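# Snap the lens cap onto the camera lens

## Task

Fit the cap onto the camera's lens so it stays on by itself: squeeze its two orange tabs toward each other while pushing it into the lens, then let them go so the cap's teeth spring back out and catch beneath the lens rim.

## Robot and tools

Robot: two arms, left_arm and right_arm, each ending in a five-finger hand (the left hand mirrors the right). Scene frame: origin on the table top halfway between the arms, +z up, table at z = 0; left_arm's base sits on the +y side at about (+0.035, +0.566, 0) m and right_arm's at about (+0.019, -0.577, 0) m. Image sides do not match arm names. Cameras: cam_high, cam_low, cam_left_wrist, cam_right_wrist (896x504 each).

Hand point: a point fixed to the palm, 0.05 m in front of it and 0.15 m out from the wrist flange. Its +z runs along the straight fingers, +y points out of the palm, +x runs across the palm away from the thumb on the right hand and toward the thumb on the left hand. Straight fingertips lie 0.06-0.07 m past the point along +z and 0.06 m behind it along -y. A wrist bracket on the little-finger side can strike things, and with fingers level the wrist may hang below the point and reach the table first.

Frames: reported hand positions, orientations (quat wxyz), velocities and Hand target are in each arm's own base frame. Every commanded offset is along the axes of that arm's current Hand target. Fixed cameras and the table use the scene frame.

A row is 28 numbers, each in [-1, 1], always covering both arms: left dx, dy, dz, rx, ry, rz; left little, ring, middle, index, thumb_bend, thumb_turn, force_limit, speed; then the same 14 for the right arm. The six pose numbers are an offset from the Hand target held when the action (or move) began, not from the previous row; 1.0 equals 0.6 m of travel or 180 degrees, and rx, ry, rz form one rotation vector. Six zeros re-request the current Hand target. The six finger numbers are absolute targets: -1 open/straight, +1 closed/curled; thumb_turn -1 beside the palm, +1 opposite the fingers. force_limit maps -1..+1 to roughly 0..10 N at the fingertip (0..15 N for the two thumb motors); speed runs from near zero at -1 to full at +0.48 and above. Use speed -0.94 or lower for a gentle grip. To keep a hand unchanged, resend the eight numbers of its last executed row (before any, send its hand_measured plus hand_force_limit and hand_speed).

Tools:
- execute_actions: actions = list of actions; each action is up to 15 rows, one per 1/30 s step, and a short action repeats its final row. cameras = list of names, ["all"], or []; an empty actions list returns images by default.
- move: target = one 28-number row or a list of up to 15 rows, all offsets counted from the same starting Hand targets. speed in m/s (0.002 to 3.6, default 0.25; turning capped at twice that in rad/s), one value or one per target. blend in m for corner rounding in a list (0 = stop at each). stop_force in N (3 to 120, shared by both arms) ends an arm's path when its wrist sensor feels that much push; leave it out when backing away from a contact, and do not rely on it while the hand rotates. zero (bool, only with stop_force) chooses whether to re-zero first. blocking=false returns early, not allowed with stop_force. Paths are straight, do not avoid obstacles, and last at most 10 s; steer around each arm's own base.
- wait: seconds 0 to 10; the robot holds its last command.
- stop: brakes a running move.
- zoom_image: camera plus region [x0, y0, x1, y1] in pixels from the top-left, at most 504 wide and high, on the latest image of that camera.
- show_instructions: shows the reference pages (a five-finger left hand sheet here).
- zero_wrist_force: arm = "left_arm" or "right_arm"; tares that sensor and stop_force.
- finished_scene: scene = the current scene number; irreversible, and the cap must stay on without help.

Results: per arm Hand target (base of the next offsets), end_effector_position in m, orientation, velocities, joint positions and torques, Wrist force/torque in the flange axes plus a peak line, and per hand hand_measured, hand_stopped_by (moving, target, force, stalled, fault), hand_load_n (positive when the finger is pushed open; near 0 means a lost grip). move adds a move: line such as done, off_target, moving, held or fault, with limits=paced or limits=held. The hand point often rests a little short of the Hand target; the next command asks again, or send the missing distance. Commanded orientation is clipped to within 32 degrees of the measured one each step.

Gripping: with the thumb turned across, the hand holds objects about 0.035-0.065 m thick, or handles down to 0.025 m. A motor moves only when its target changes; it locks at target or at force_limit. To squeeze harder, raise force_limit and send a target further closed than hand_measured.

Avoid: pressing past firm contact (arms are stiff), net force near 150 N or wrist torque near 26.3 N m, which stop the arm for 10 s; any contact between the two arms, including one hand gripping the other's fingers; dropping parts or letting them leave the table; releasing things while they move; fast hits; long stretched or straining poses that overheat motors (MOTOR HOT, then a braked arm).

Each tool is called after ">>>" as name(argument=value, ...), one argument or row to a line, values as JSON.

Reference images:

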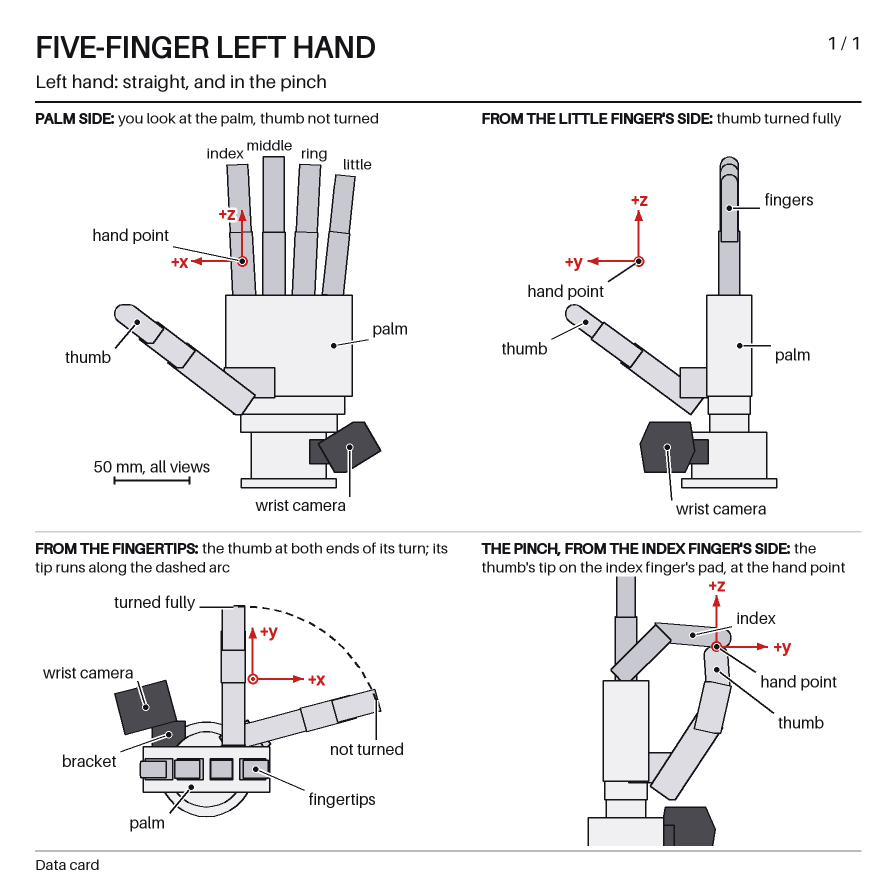

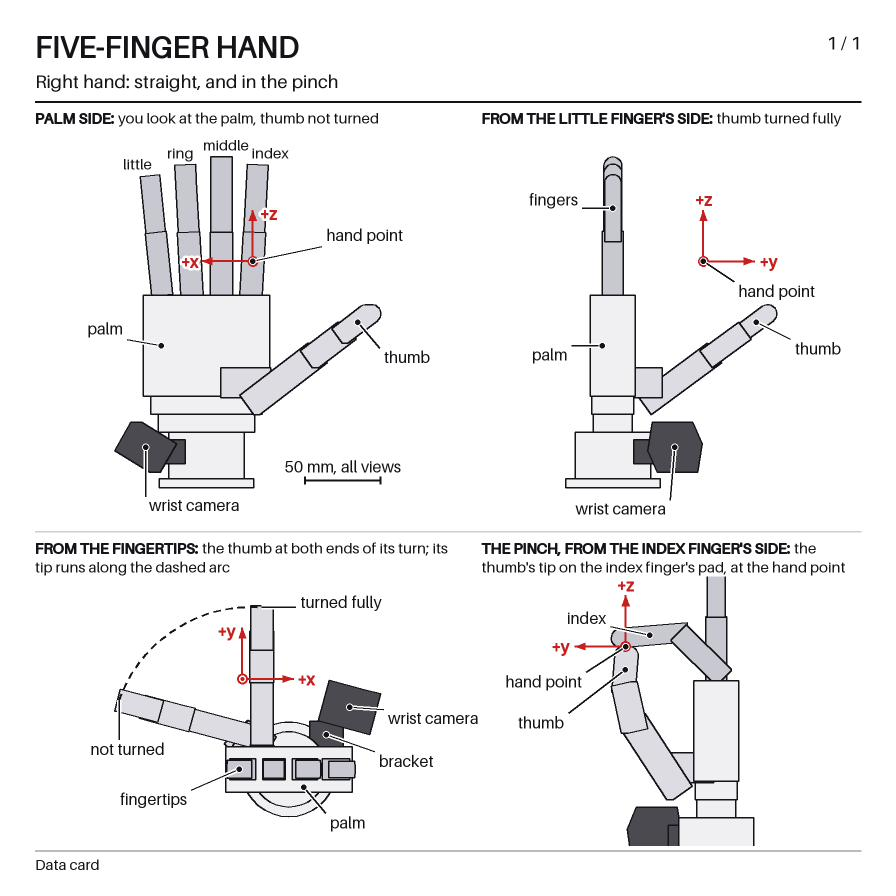

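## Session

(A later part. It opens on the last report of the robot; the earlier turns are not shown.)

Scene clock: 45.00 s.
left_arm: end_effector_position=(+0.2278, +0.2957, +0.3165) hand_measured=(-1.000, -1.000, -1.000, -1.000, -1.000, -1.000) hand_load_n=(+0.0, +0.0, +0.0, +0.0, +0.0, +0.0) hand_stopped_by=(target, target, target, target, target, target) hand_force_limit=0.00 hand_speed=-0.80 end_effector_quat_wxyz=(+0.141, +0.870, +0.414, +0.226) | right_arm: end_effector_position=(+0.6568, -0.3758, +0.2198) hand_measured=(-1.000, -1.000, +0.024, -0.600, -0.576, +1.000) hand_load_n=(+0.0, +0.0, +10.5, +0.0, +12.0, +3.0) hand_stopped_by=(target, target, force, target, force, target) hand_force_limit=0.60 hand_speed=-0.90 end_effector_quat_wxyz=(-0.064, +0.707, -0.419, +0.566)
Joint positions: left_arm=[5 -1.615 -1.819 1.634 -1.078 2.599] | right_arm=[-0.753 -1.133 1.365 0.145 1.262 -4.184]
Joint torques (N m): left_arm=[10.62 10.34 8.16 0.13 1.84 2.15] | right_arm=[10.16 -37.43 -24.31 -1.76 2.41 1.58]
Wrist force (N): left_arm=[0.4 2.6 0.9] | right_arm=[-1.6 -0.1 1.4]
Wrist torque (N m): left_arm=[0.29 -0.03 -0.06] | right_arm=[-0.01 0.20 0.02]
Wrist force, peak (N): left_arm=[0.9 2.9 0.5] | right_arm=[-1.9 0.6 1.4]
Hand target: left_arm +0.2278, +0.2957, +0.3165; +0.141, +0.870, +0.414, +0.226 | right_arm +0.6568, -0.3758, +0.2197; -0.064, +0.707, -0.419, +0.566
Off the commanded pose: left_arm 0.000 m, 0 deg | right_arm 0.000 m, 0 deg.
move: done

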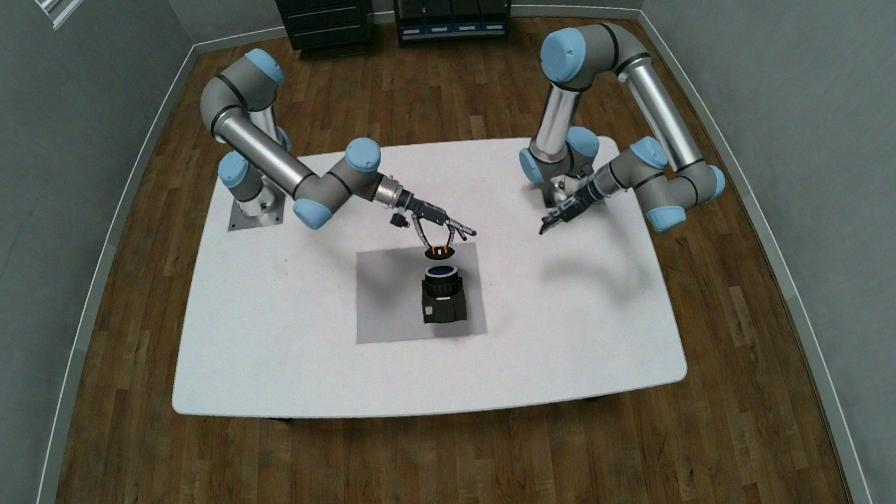

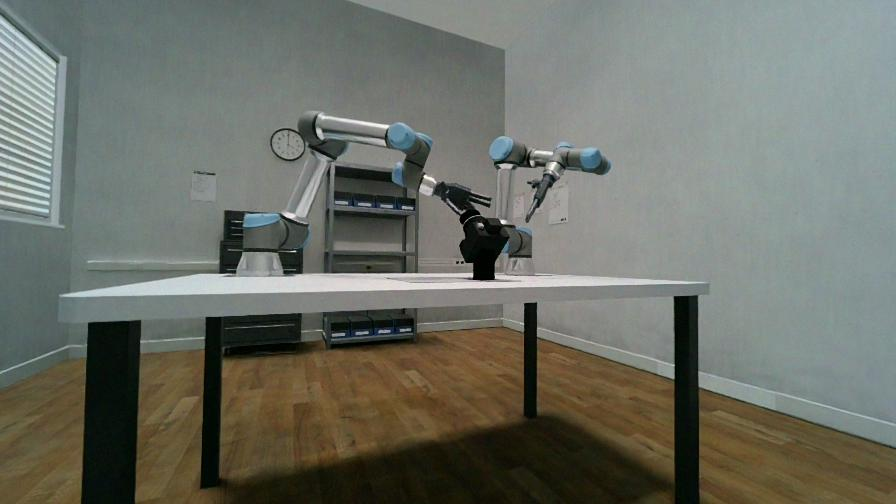

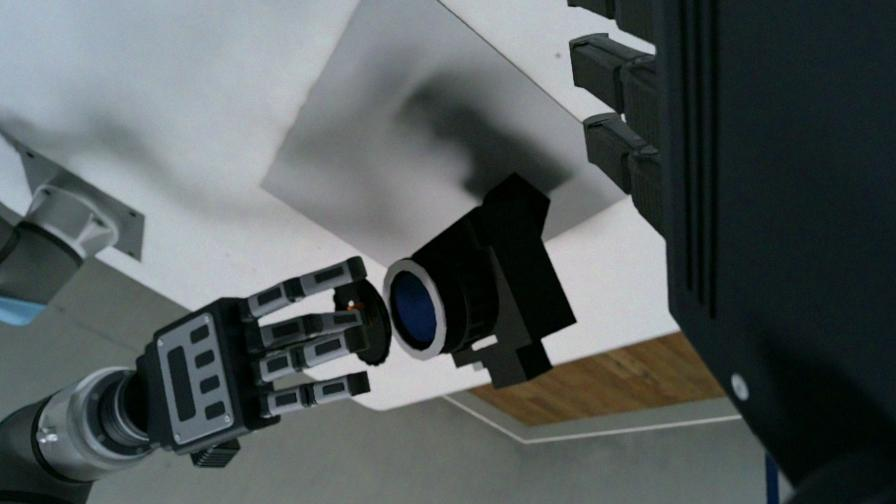

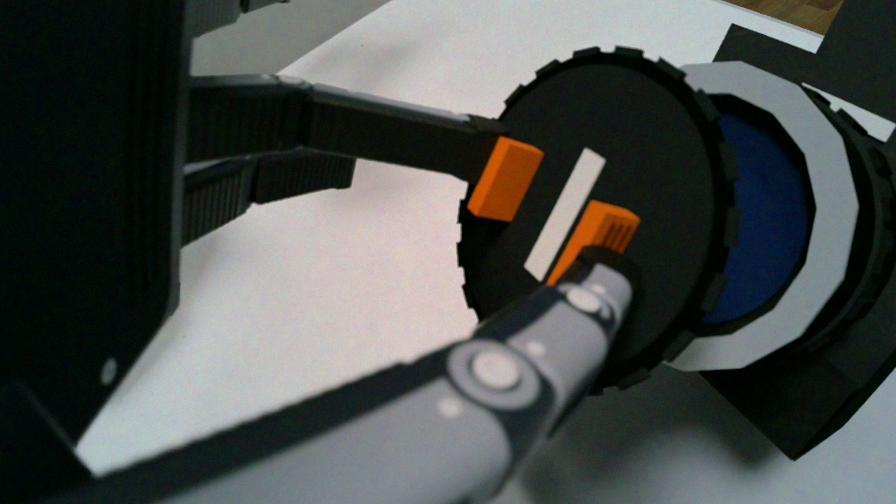

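>>> zoom_image(
  camera="cam_left_wrist",
  region=[320, 240, 460, 380],
)

>>> zoom_image(
  camera="cam_right_wrist",
  region=[440, 20, 896, 410],
)

>>> zoom_image(
  camera="cam_low",
  region=[455, 200, 495, 240],
)

Scaled by 3.600 from the camera's 896x504 image, which has a finer 1280x720 frame.

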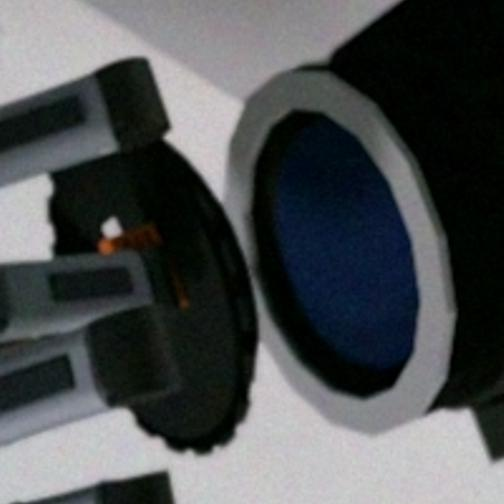

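Scaled by 1.105 from the camera's 896x504 image, which has a finer 1280x720 frame.

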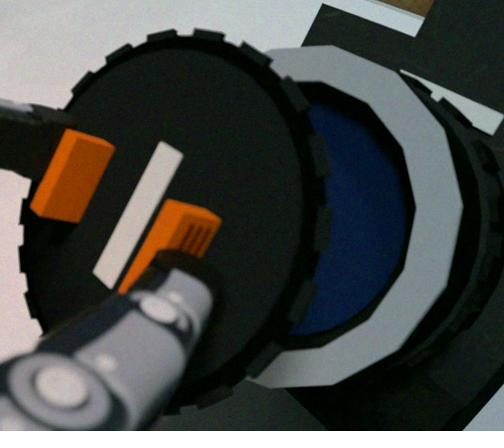

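Scaled by 12.600 from the camera's 896x504 image, which has a finer 1280x720 frame.

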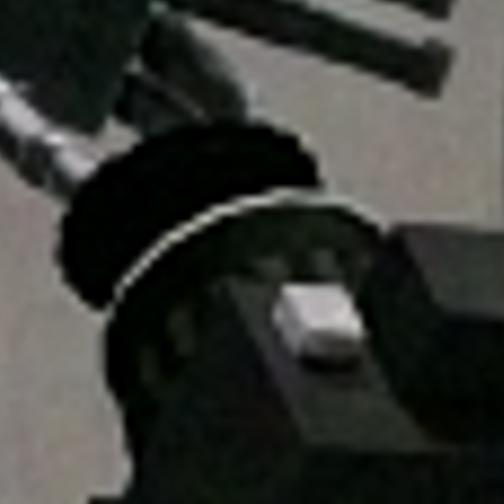

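>>> move(
  target=[0,0,0,0,0,0,-1,-1,-1,-1,-1,-1,0,-0.8, 0.0081,0.0330,0.01855,0,0,0,-1,-1,0.6,-0.6,-0.1,1,0.6,-0.9],
  speed=0.04,
  stop_force=6,
  cameras=["all"],
)

>>> zoom_image(
  camera="cam_high",
  region=[410, 220, 470, 290],
)

>>> zoom_image(
  camera="cam_left_wrist",
  region=[330, 230, 470, 370],
)

>>> zoom_image(
  camera="cam_right_wrist",
  region=[440, 20, 896, 410],
)

>>> zoom_image(
  camera="cam_low",
  region=[455, 200, 495, 240],
)

Scene clock: 48.27 s.
left_arm: end_effector_position=(+0.2278, +0.2957, +0.3165) hand_measured=(-1.000, -1.000, -1.000, -1.000, -1.000, -1.000) hand_load_n=(+0.0, +0.0, +0.0, +0.5, +0.0, +0.0) hand_stopped_by=(target, target, target, target, target, target) hand_force_limit=0.00 hand_speed=-0.80 end_effector_quat_wxyz=(+0.141, +0.870, +0.414, +0.226) | right_arm: end_effector_position=(+0.6560, -0.3960, +0.2083) hand_measured=(-1.000, -1.000, +0.024, -0.600, -0.576, +1.000) hand_load_n=(+0.0, +0.0, +10.5, +0.0, +12.0, +3.0) hand_stopped_by=(target, target, force, target, force, target) hand_force_limit=0.60 hand_speed=-0.90 end_effector_quat_wxyz=(-0.064, +0.707, -0.419, +0.566)
Joint positions: left_arm=[5 -1.615 -1.819 1.634 -1.078 2.599] | right_arm=[-0.781 -1.103 1.35 0.133 1.235 -4.195]
Joint torques (N m): left_arm=[10.27 9.67 8.23 0.07 1.88 2.18] | right_arm=[9.68 -47.63 -10.53 1.1 2.31 1.28]
Wrist force (N): left_arm=[0.9 2.4 0.4] | right_arm=[-1.7 0.0 1.5]
Wrist torque (N m): left_arm=[0.30 -0.11 -0.02] | right_arm=[0.00 0.21 0.01]
Wrist force, peak (N): left_arm=[1.2 2.8 0.5] | right_arm=[-1.8 -0.2 1.6]
Hand target: left_arm +0.2278, +0.2957, +0.3165; +0.141, +0.870, +0.414, +0.226 | right_arm +0.6560, -0.3960, +0.2083; -0.064, +0.707, -0.419, +0.566
Off the commanded pose: left_arm 0.000 m, 0 deg | right_arm 0.000 m, 0 deg.
move: done

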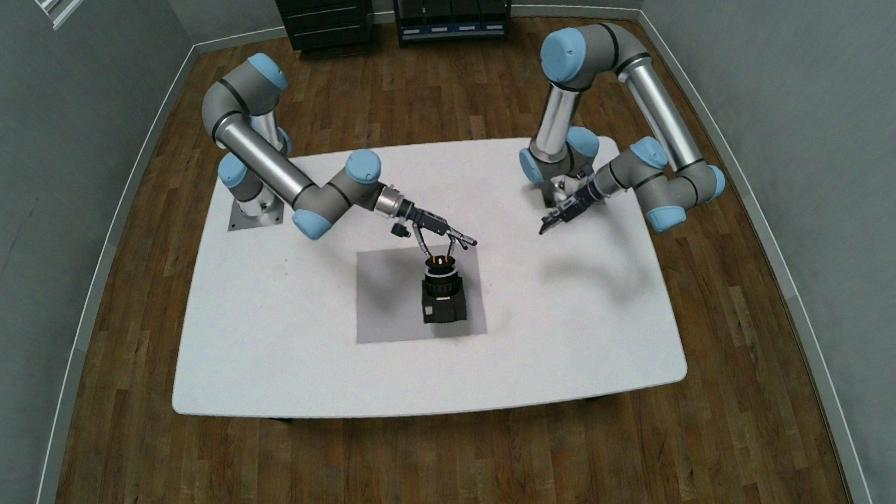

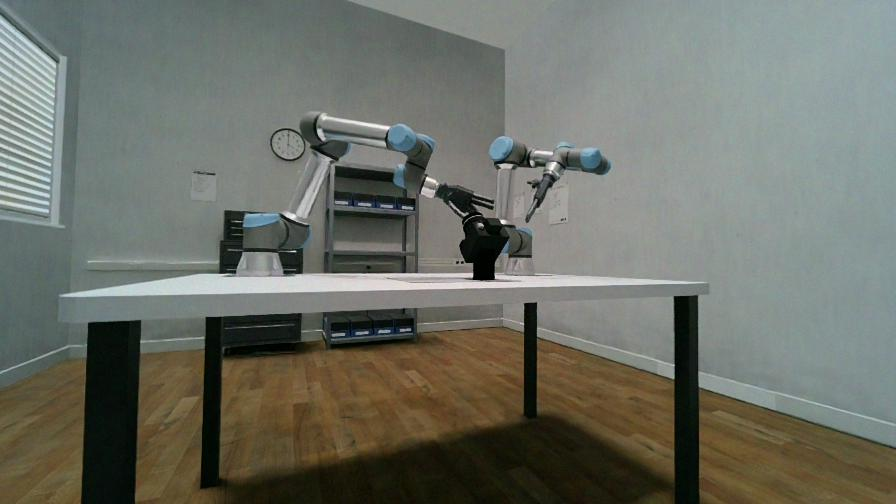

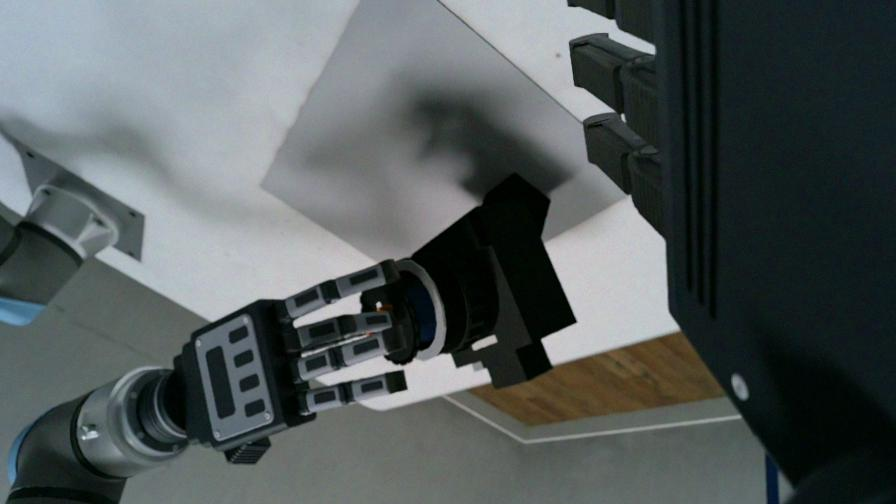

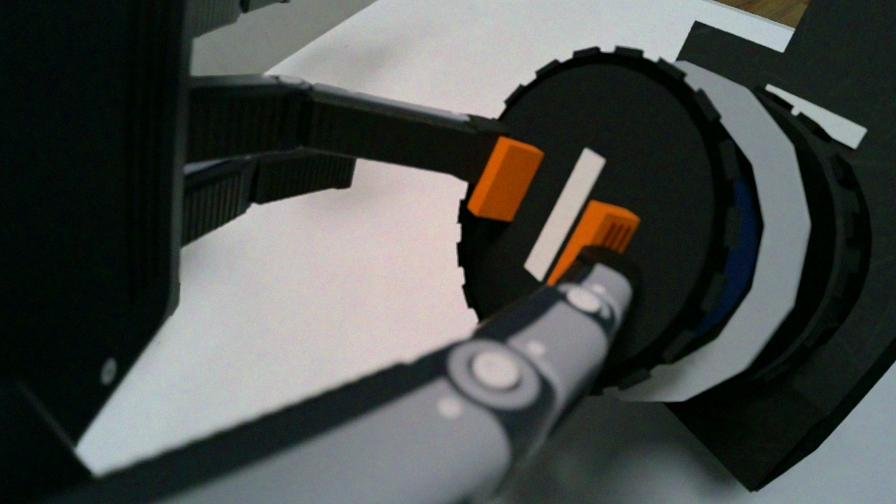

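Scaled by 7.200 from the camera's 896x504 image, which has a finer 1280x720 frame.

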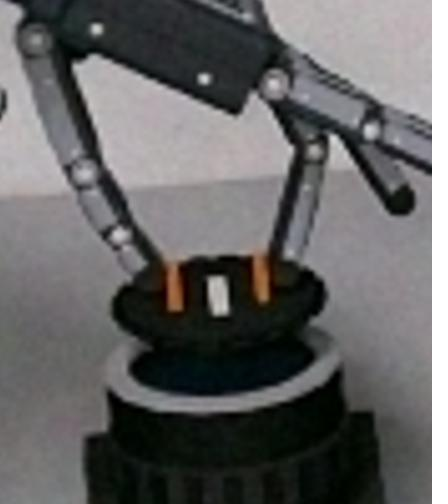

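Scaled by 3.600 from the camera's 896x504 image, which has a finer 1280x720 frame.

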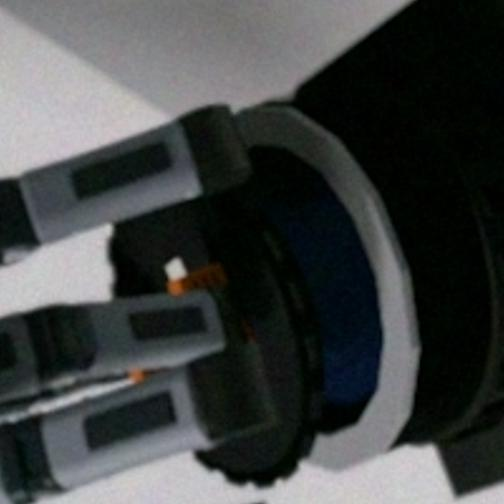

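Scaled by 1.105 from the camera's 896x504 image, which has a finer 1280x720 frame.

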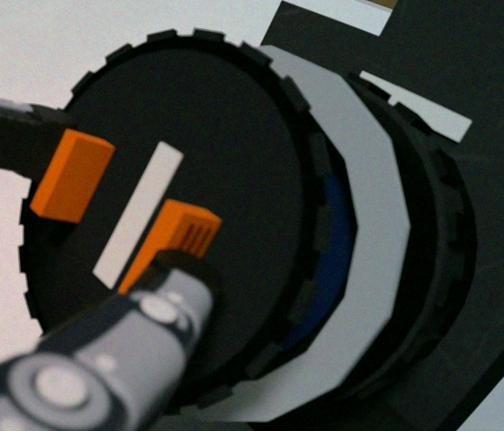

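Scaled by 12.600 from the camera's 896x504 image, which has a finer 1280x720 frame.

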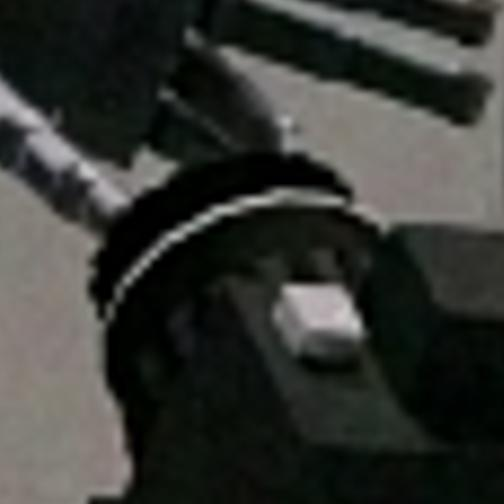

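>>> move(
  target=[0,0,0,0,0,0,-1,-1,-1,-1,-1,-1,0,-0.8, 0.0033,0.0159,0.0085,0.01212,0.00143,0.0003,-1,-1,0.6,-0.6,-0.1,1,0.6,-0.9],
  speed=0.02,
  stop_force=5,
  cameras=["all"],
)

>>> zoom_image(
  camera="cam_high",
  region=[415, 240, 465, 290],
)

>>> zoom_image(
  camera="cam_left_wrist",
  region=[330, 230, 470, 370],
)

>>> zoom_image(
  camera="cam_right_wrist",
  region=[440, 20, 896, 410],
)

>>> zoom_image(
  camera="cam_low",
  region=[455, 200, 495, 240],
)

Scene clock: 51.90 s.
left_arm: end_effector_position=(+0.2278, +0.2957, +0.3165) hand_measured=(-1.000, -1.000, -1.000, -1.000, -1.000, -1.000) hand_load_n=(+0.5, +0.0, +0.0, +0.0, +0.0, +0.0) hand_stopped_by=(target, target, target, target, target, target) hand_force_limit=0.00 hand_speed=-0.80 end_effector_quat_wxyz=(+0.141, +0.870, +0.414, +0.226) | right_arm: end_effector_position=(+0.6554, -0.4054, +0.2026) hand_measured=(-1.000, -1.000, +0.024, -0.600, -0.576, +1.000) hand_load_n=(+0.0, +0.0, +10.5, +0.0, +12.5, +3.5) hand_stopped_by=(target, target, force, target, force, target) hand_force_limit=0.60 hand_speed=-0.90 end_effector_quat_wxyz=(-0.077, +0.704, -0.409, +0.576)
Joint positions: left_arm=[5 -1.615 -1.819 1.634 -1.078 2.599] | right_arm=[-0.809 -1.098 1.372 0.087 1.178 -4.196]
Joint torques (N m): left_arm=[9.71 10.05 8.43 0.07 1.77 2] | right_arm=[9.76 -46.85 -28.53 1.21 2.31 -0.77]
Wrist force (N): left_arm=[0.9 2.7 0.3] | right_arm=[-1.7 0.1 1.4]
Wrist torque (N m): left_arm=[0.33 -0.11 -0.04] | right_arm=[0.03 0.22 0.01]
Wrist force, peak (N): left_arm=[0.8 3.1 0.7] | right_arm=[-1.7 0.0 1.6]
Hand target: left_arm +0.2278, +0.2957, +0.3165; +0.141, +0.870, +0.414, +0.226 | right_arm +0.6554, -0.4054, +0.2026; -0.077, +0.704, -0.409, +0.576
Off the commanded pose: left_arm 0.000 m, 0 deg | right_arm 0.000 m, 0 deg.
move: done

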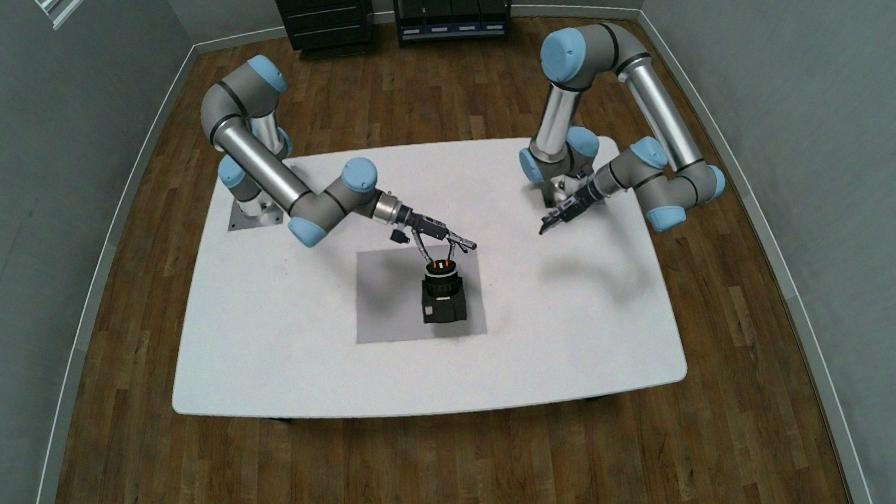

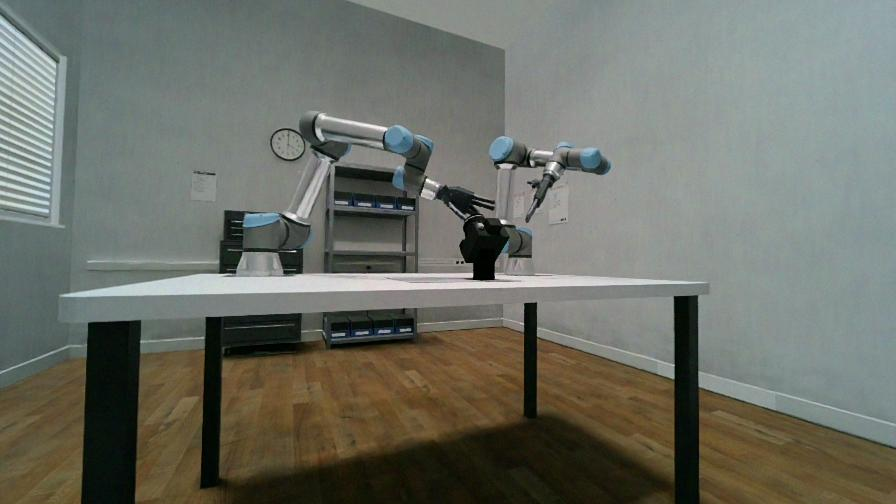

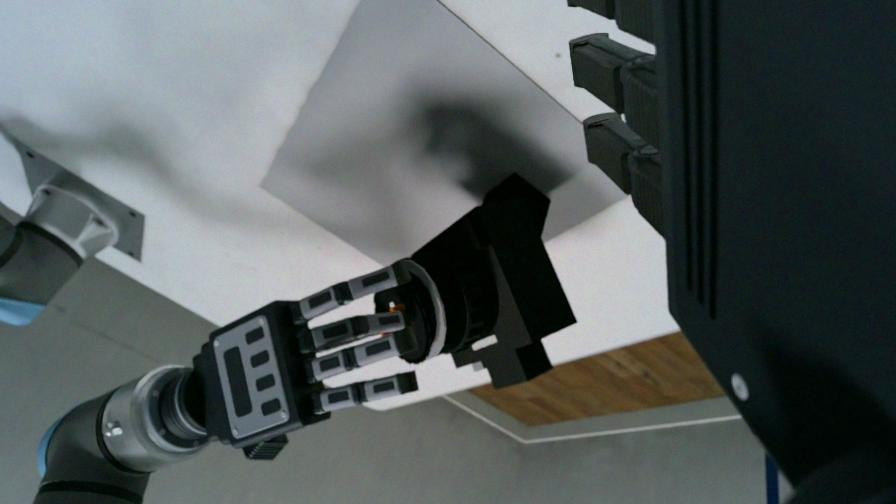

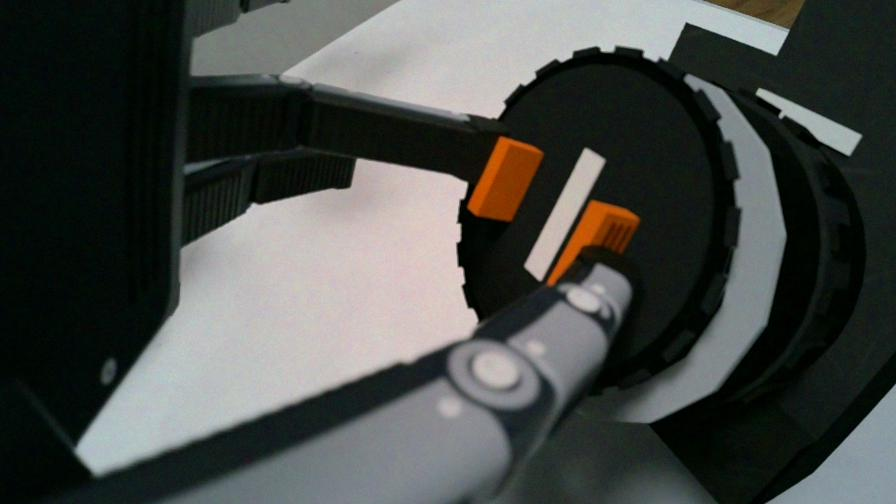

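Scaled by 10.080 from the camera's 896x504 image, which has a finer 1280x720 frame.

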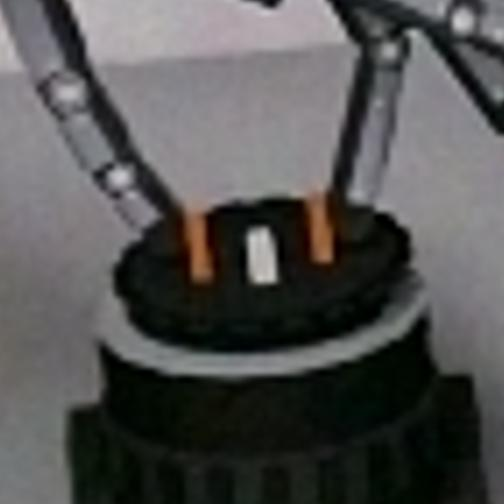

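Scaled by 3.600 from the camera's 896x504 image, which has a finer 1280x720 frame.

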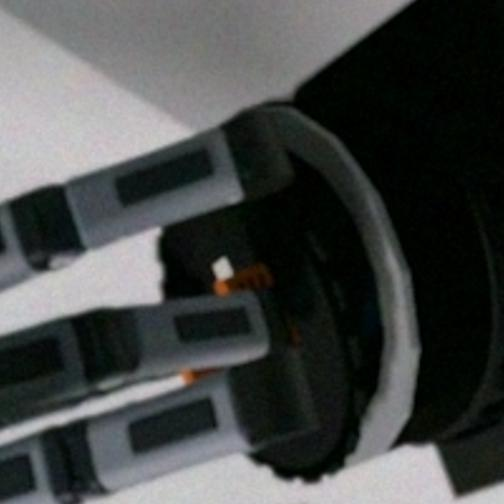

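Scaled by 1.105 from the camera's 896x504 image, which has a finer 1280x720 frame.

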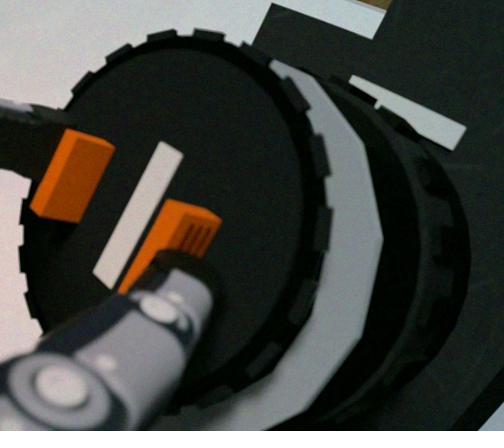

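Scaled by 12.600 from the camera's 896x504 image, which has a finer 1280x720 frame.

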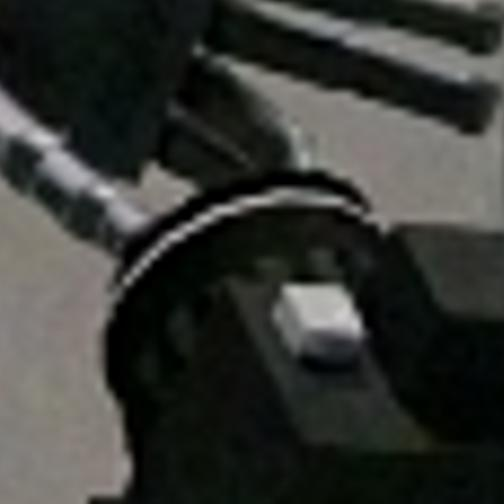

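>>> move(
  target=[0,0,0,0,0,0,-1,-1,-1,-1,-1,-1,0,-0.8, 0.00005,0.0073,0.0039,0,0,0,-1,-1,0.6,-0.6,-0.1,1,0.6,-0.9],
  speed=0.01,
  stop_force=4,
  cameras=["all"],
)

>>> zoom_image(
  camera="cam_high",
  region=[415, 240, 465, 290],
)

>>> zoom_image(
  camera="cam_left_wrist",
  region=[360, 240, 470, 370],
)

>>> zoom_image(
  camera="cam_right_wrist",
  region=[440, 20, 896, 504],
)

>>> zoom_image(
  camera="cam_low",
  region=[455, 200, 495, 240],
)

Scene clock: 54.07 s.
left_arm: end_effector_position=(+0.2278, +0.2957, +0.3165) hand_measured=(-1.000, -1.000, -1.000, -1.000, -1.000, -1.000) hand_load_n=(+0.0, +0.0, +0.0, +0.0, +0.0, +0.0) hand_stopped_by=(target, target, target, target, target, target) hand_force_limit=0.00 hand_speed=-0.80 end_effector_quat_wxyz=(+0.141, +0.870, +0.414, +0.226) | right_arm: end_effector_position=(+0.6554, -0.4092, +0.1993) hand_measured=(-1.000, -1.000, +0.024, -0.600, -0.576, +1.000) hand_load_n=(+0.0, +0.0, +10.5, +0.0, +12.0, +3.5) hand_stopped_by=(target, target, force, target, force, target) hand_force_limit=0.60 hand_speed=-0.90 end_effector_quat_wxyz=(-0.077, +0.704, -0.409, +0.576)
Joint positions: left_arm=[5 -1.615 -1.819 1.634 -1.078 2.599] | right_arm=[-0.814 -1.092 1.37 0.082 1.174 -4.198]
Joint torques (N m): left_arm=[9.83 10.7 8.21 0.13 1.77 2.08] | right_arm=[7.7 -47.4 -15.92 1.07 2.16 0.43]
Wrist force (N): left_arm=[1.2 2.5 0.4] | right_arm=[-1.8 -0.7 1.2]
Wrist torque (N m): left_arm=[0.30 -0.15 -0.01] | right_arm=[-0.03 0.23 -0.01]
Wrist force, peak (N): left_arm=[1.0 2.8 0.5] | right_arm=[-2.0 -0.3 1.5]
Hand target: left_arm +0.2278, +0.2957, +0.3165; +0.141, +0.870, +0.414, +0.226 | right_arm +0.6553, -0.4091, +0.1993; -0.077, +0.704, -0.409, +0.576
Off the commanded pose: left_arm 0.000 m, 0 deg | right_arm 0.000 m, 0 deg.
move: done

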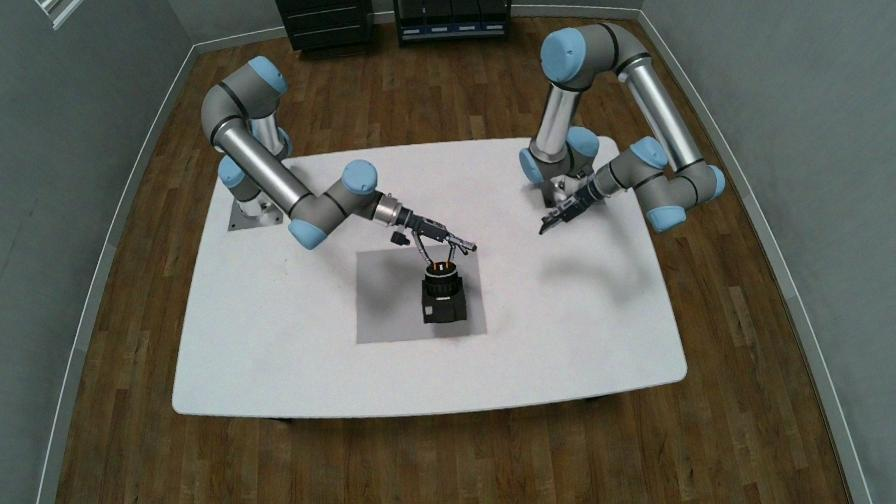

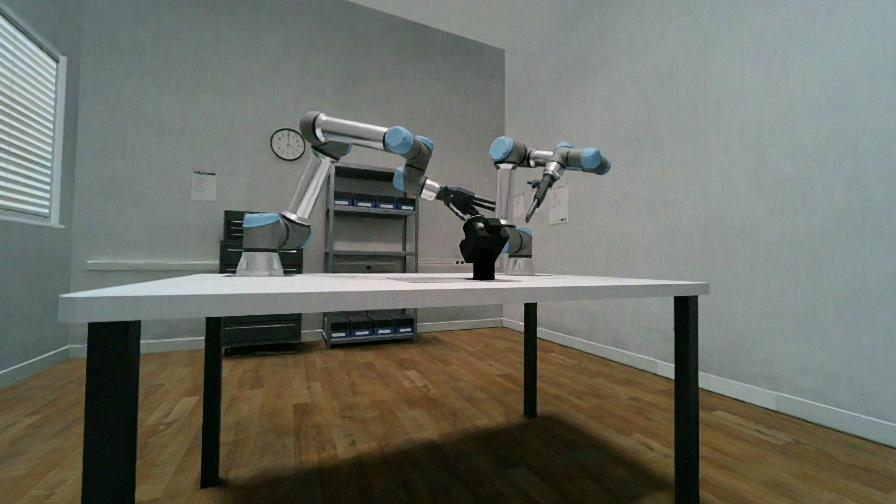

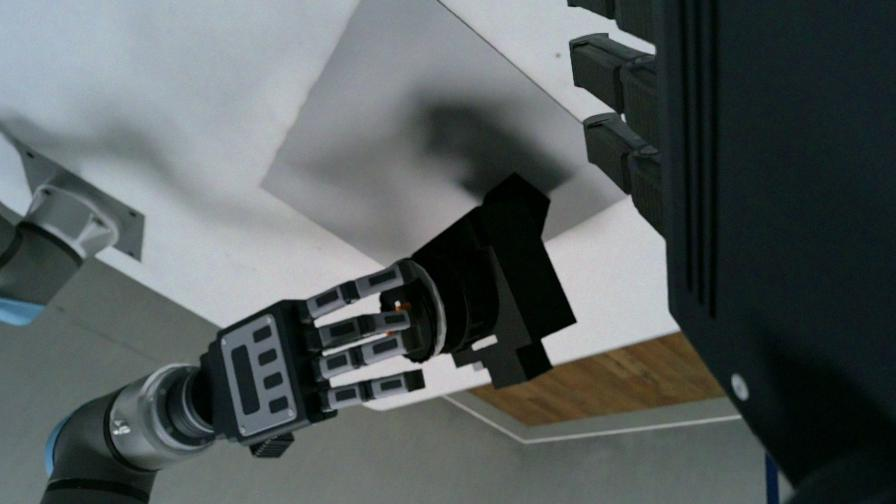

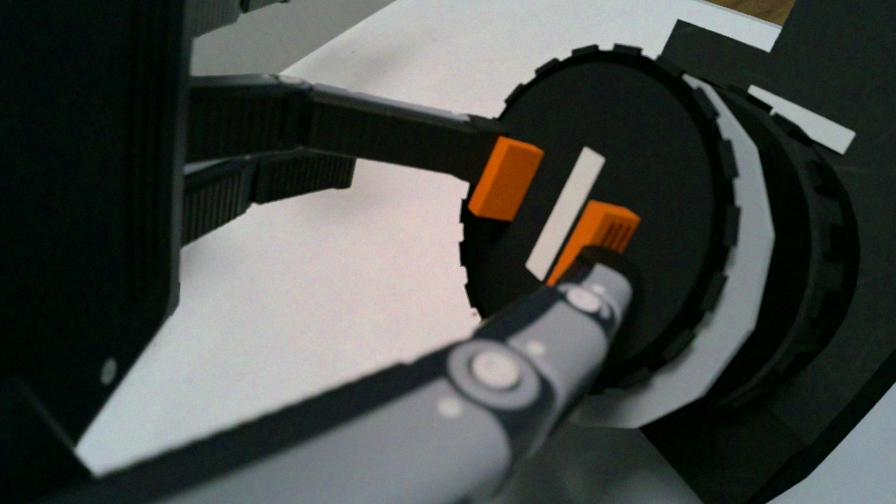

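Scaled by 10.080 from the camera's 896x504 image, which has a finer 1280x720 frame.

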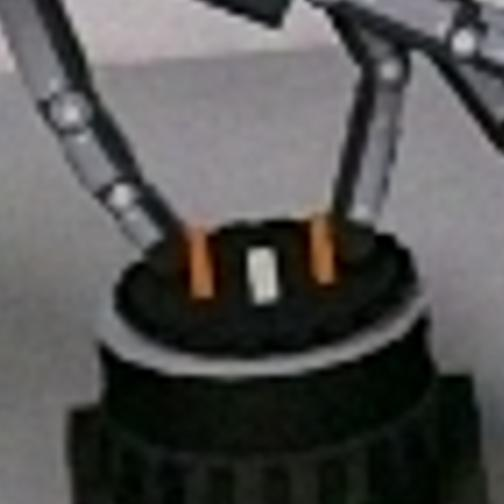

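Scaled by 3.877 from the camera's 896x504 image, which has a finer 1280x720 frame.

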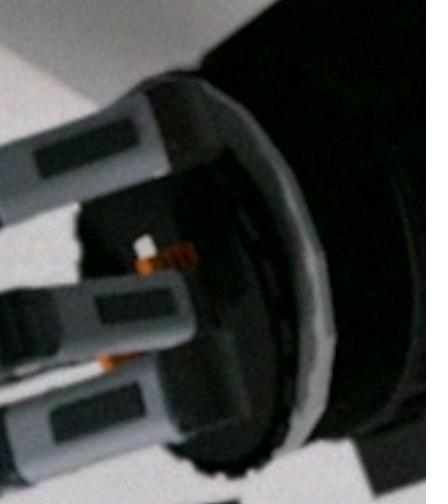

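Scaled by 1.041 from the camera's 896x504 image, which has a finer 1280x720 frame.

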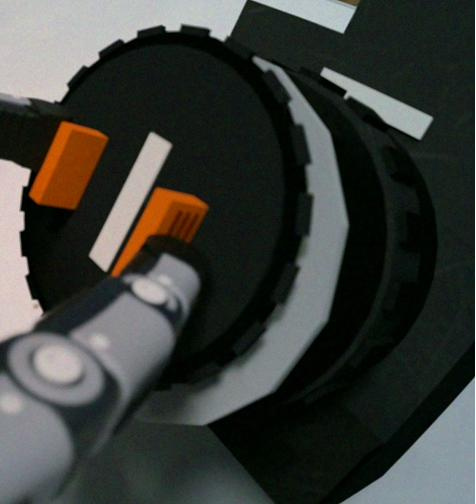

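Scaled by 12.600 from the camera's 896x504 image, which has a finer 1280x720 frame.

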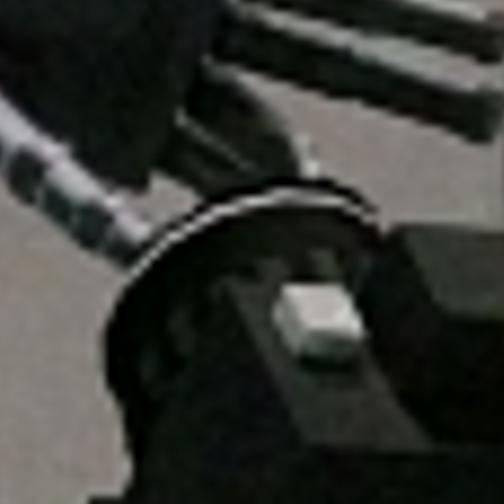

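>>> move(
  target=[0,0,0,0,0,0,-1,-1,-1,-1,-1,-1,0,-0.8, -0.0028,0.00697,0.0041,0,0,0,-1,-1,0.6,-0.6,-0.1,1,0.6,-0.9],
  speed=0.006,
  stop_force=5,
  cameras=["cam_high","cam_low","cam_left_wrist","cam_right_wrist"],
)

>>> zoom_image(
  camera="cam_high",
  region=[415, 240, 465, 290],
)

>>> zoom_image(
  camera="cam_left_wrist",
  region=[360, 240, 470, 370],
)

>>> zoom_image(
  camera="cam_low",
  region=[455, 200, 495, 240],
)

Scene clock: 56.10 s.
left_arm: end_effector_position=(+0.2278, +0.2957, +0.3165) hand_measured=(-1.000, -1.000, -1.000, -1.000, -1.000, -1.000) hand_load_n=(+0.0, +0.0, +0.0, +0.0, +0.0, +0.0) hand_stopped_by=(target, target, target, target, target, target) hand_force_limit=0.00 hand_speed=-0.80 end_effector_quat_wxyz=(+0.141, +0.870, +0.414, +0.226) | right_arm: end_effector_position=(+0.6554, -0.4102, +0.1974) hand_measured=(-1.000, -1.000, +0.024, -0.600, -0.576, +1.000) hand_load_n=(+0.0, +0.0, +11.5, +0.0, +10.5, +3.0) hand_stopped_by=(target, target, force, target, force, target) hand_force_limit=0.60 hand_speed=-0.90 end_effector_quat_wxyz=(-0.077, +0.704, -0.409, +0.576)
Joint positions: left_arm=[5 -1.615 -1.819 1.634 -1.078 2.599] | right_arm=[-0.816 -1.089 1.371 0.079 1.172 -4.198]
Joint torques (N m): left_arm=[10.1 11.2 8.48 0.14 1.67 2.12] | right_arm=[7.37 -45.01 -27.01 1.18 3.18 0.48]
Wrist force (N): left_arm=[0.9 2.3 0.2] | right_arm=[-2.0 -5.4 -0.9]
Wrist torque (N m): left_arm=[0.28 -0.11 -0.03] | right_arm=[-0.16 0.26 -0.11]
Wrist force, peak (N): left_arm=[1.2 2.8 0.4] | right_arm=[-2.3 -7.3 -2.6]
Hand target: left_arm +0.2278, +0.2957, +0.3165; +0.141, +0.870, +0.414, +0.226 | right_arm +0.6554, -0.4102, +0.1974; -0.077, +0.704, -0.409, +0.576 (not the last commanded pose)
Off the commanded pose: left_arm 0.000 m, 0 deg | right_arm 0.003 m, 0 deg.
move: contact (right_arm)

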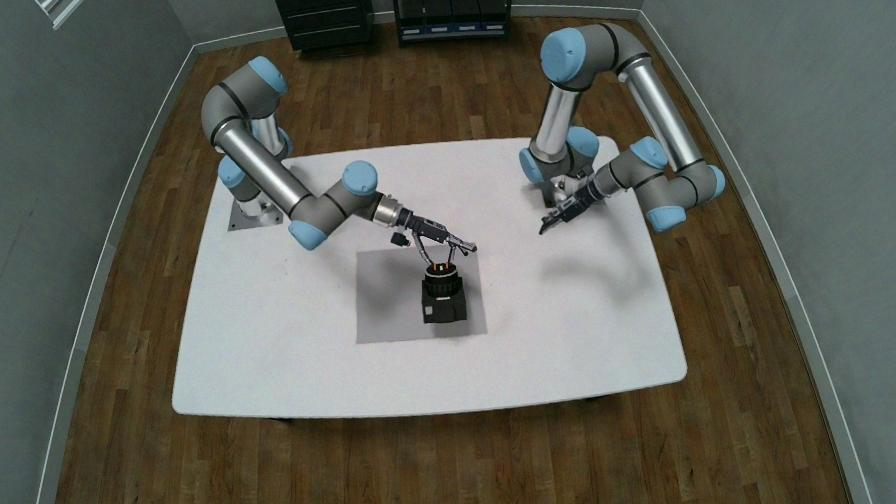

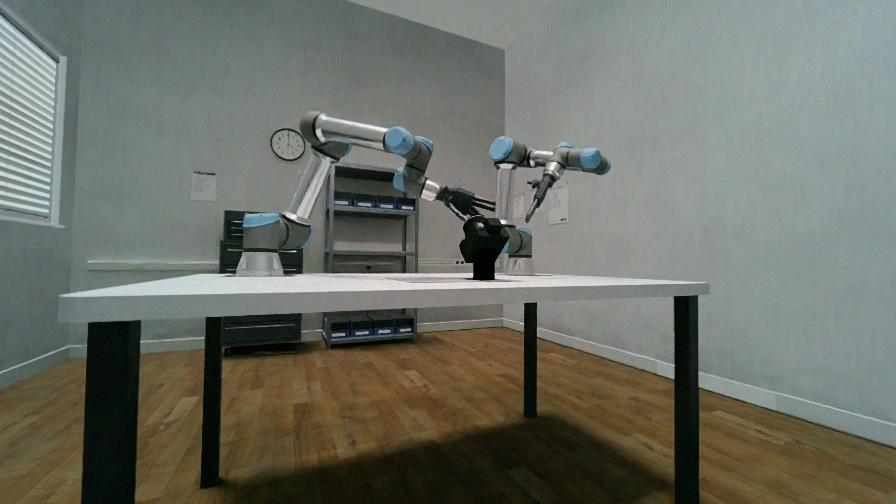

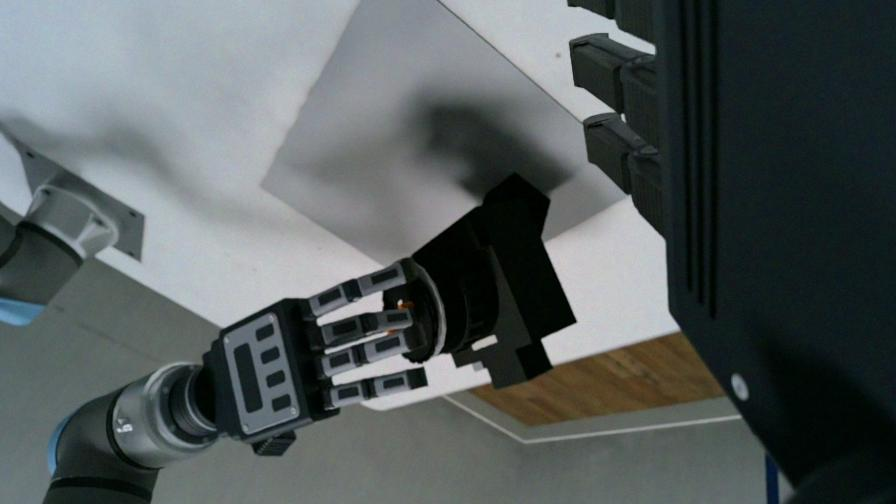

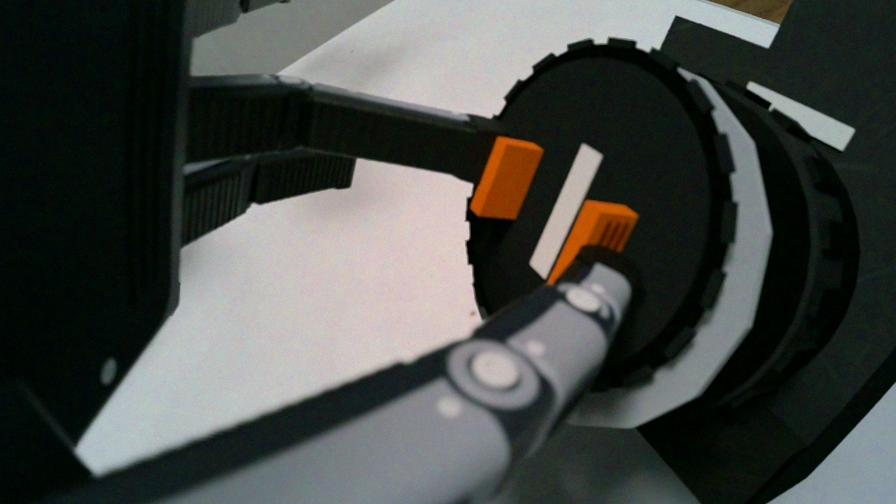

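Scaled by 10.080 from the camera's 896x504 image, which has a finer 1280x720 frame.

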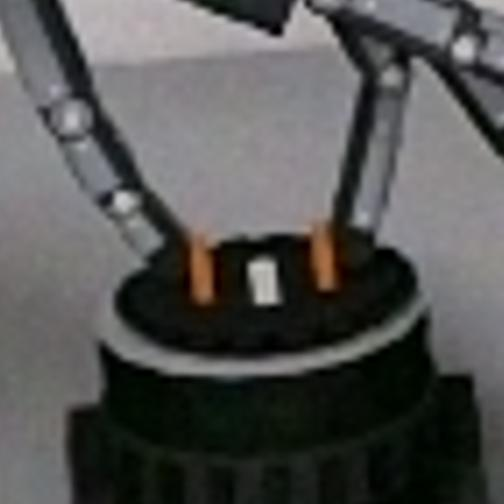

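Scaled by 3.877 from the camera's 896x504 image, which has a finer 1280x720 frame.

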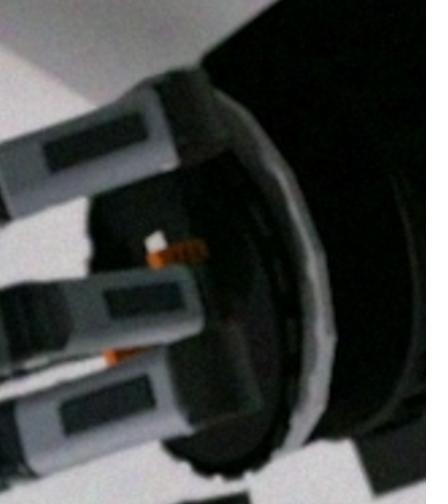

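Scaled by 12.600 from the camera's 896x504 image, which has a finer 1280x720 frame.

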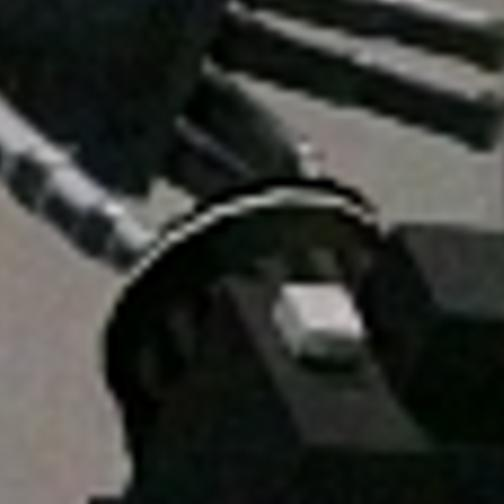

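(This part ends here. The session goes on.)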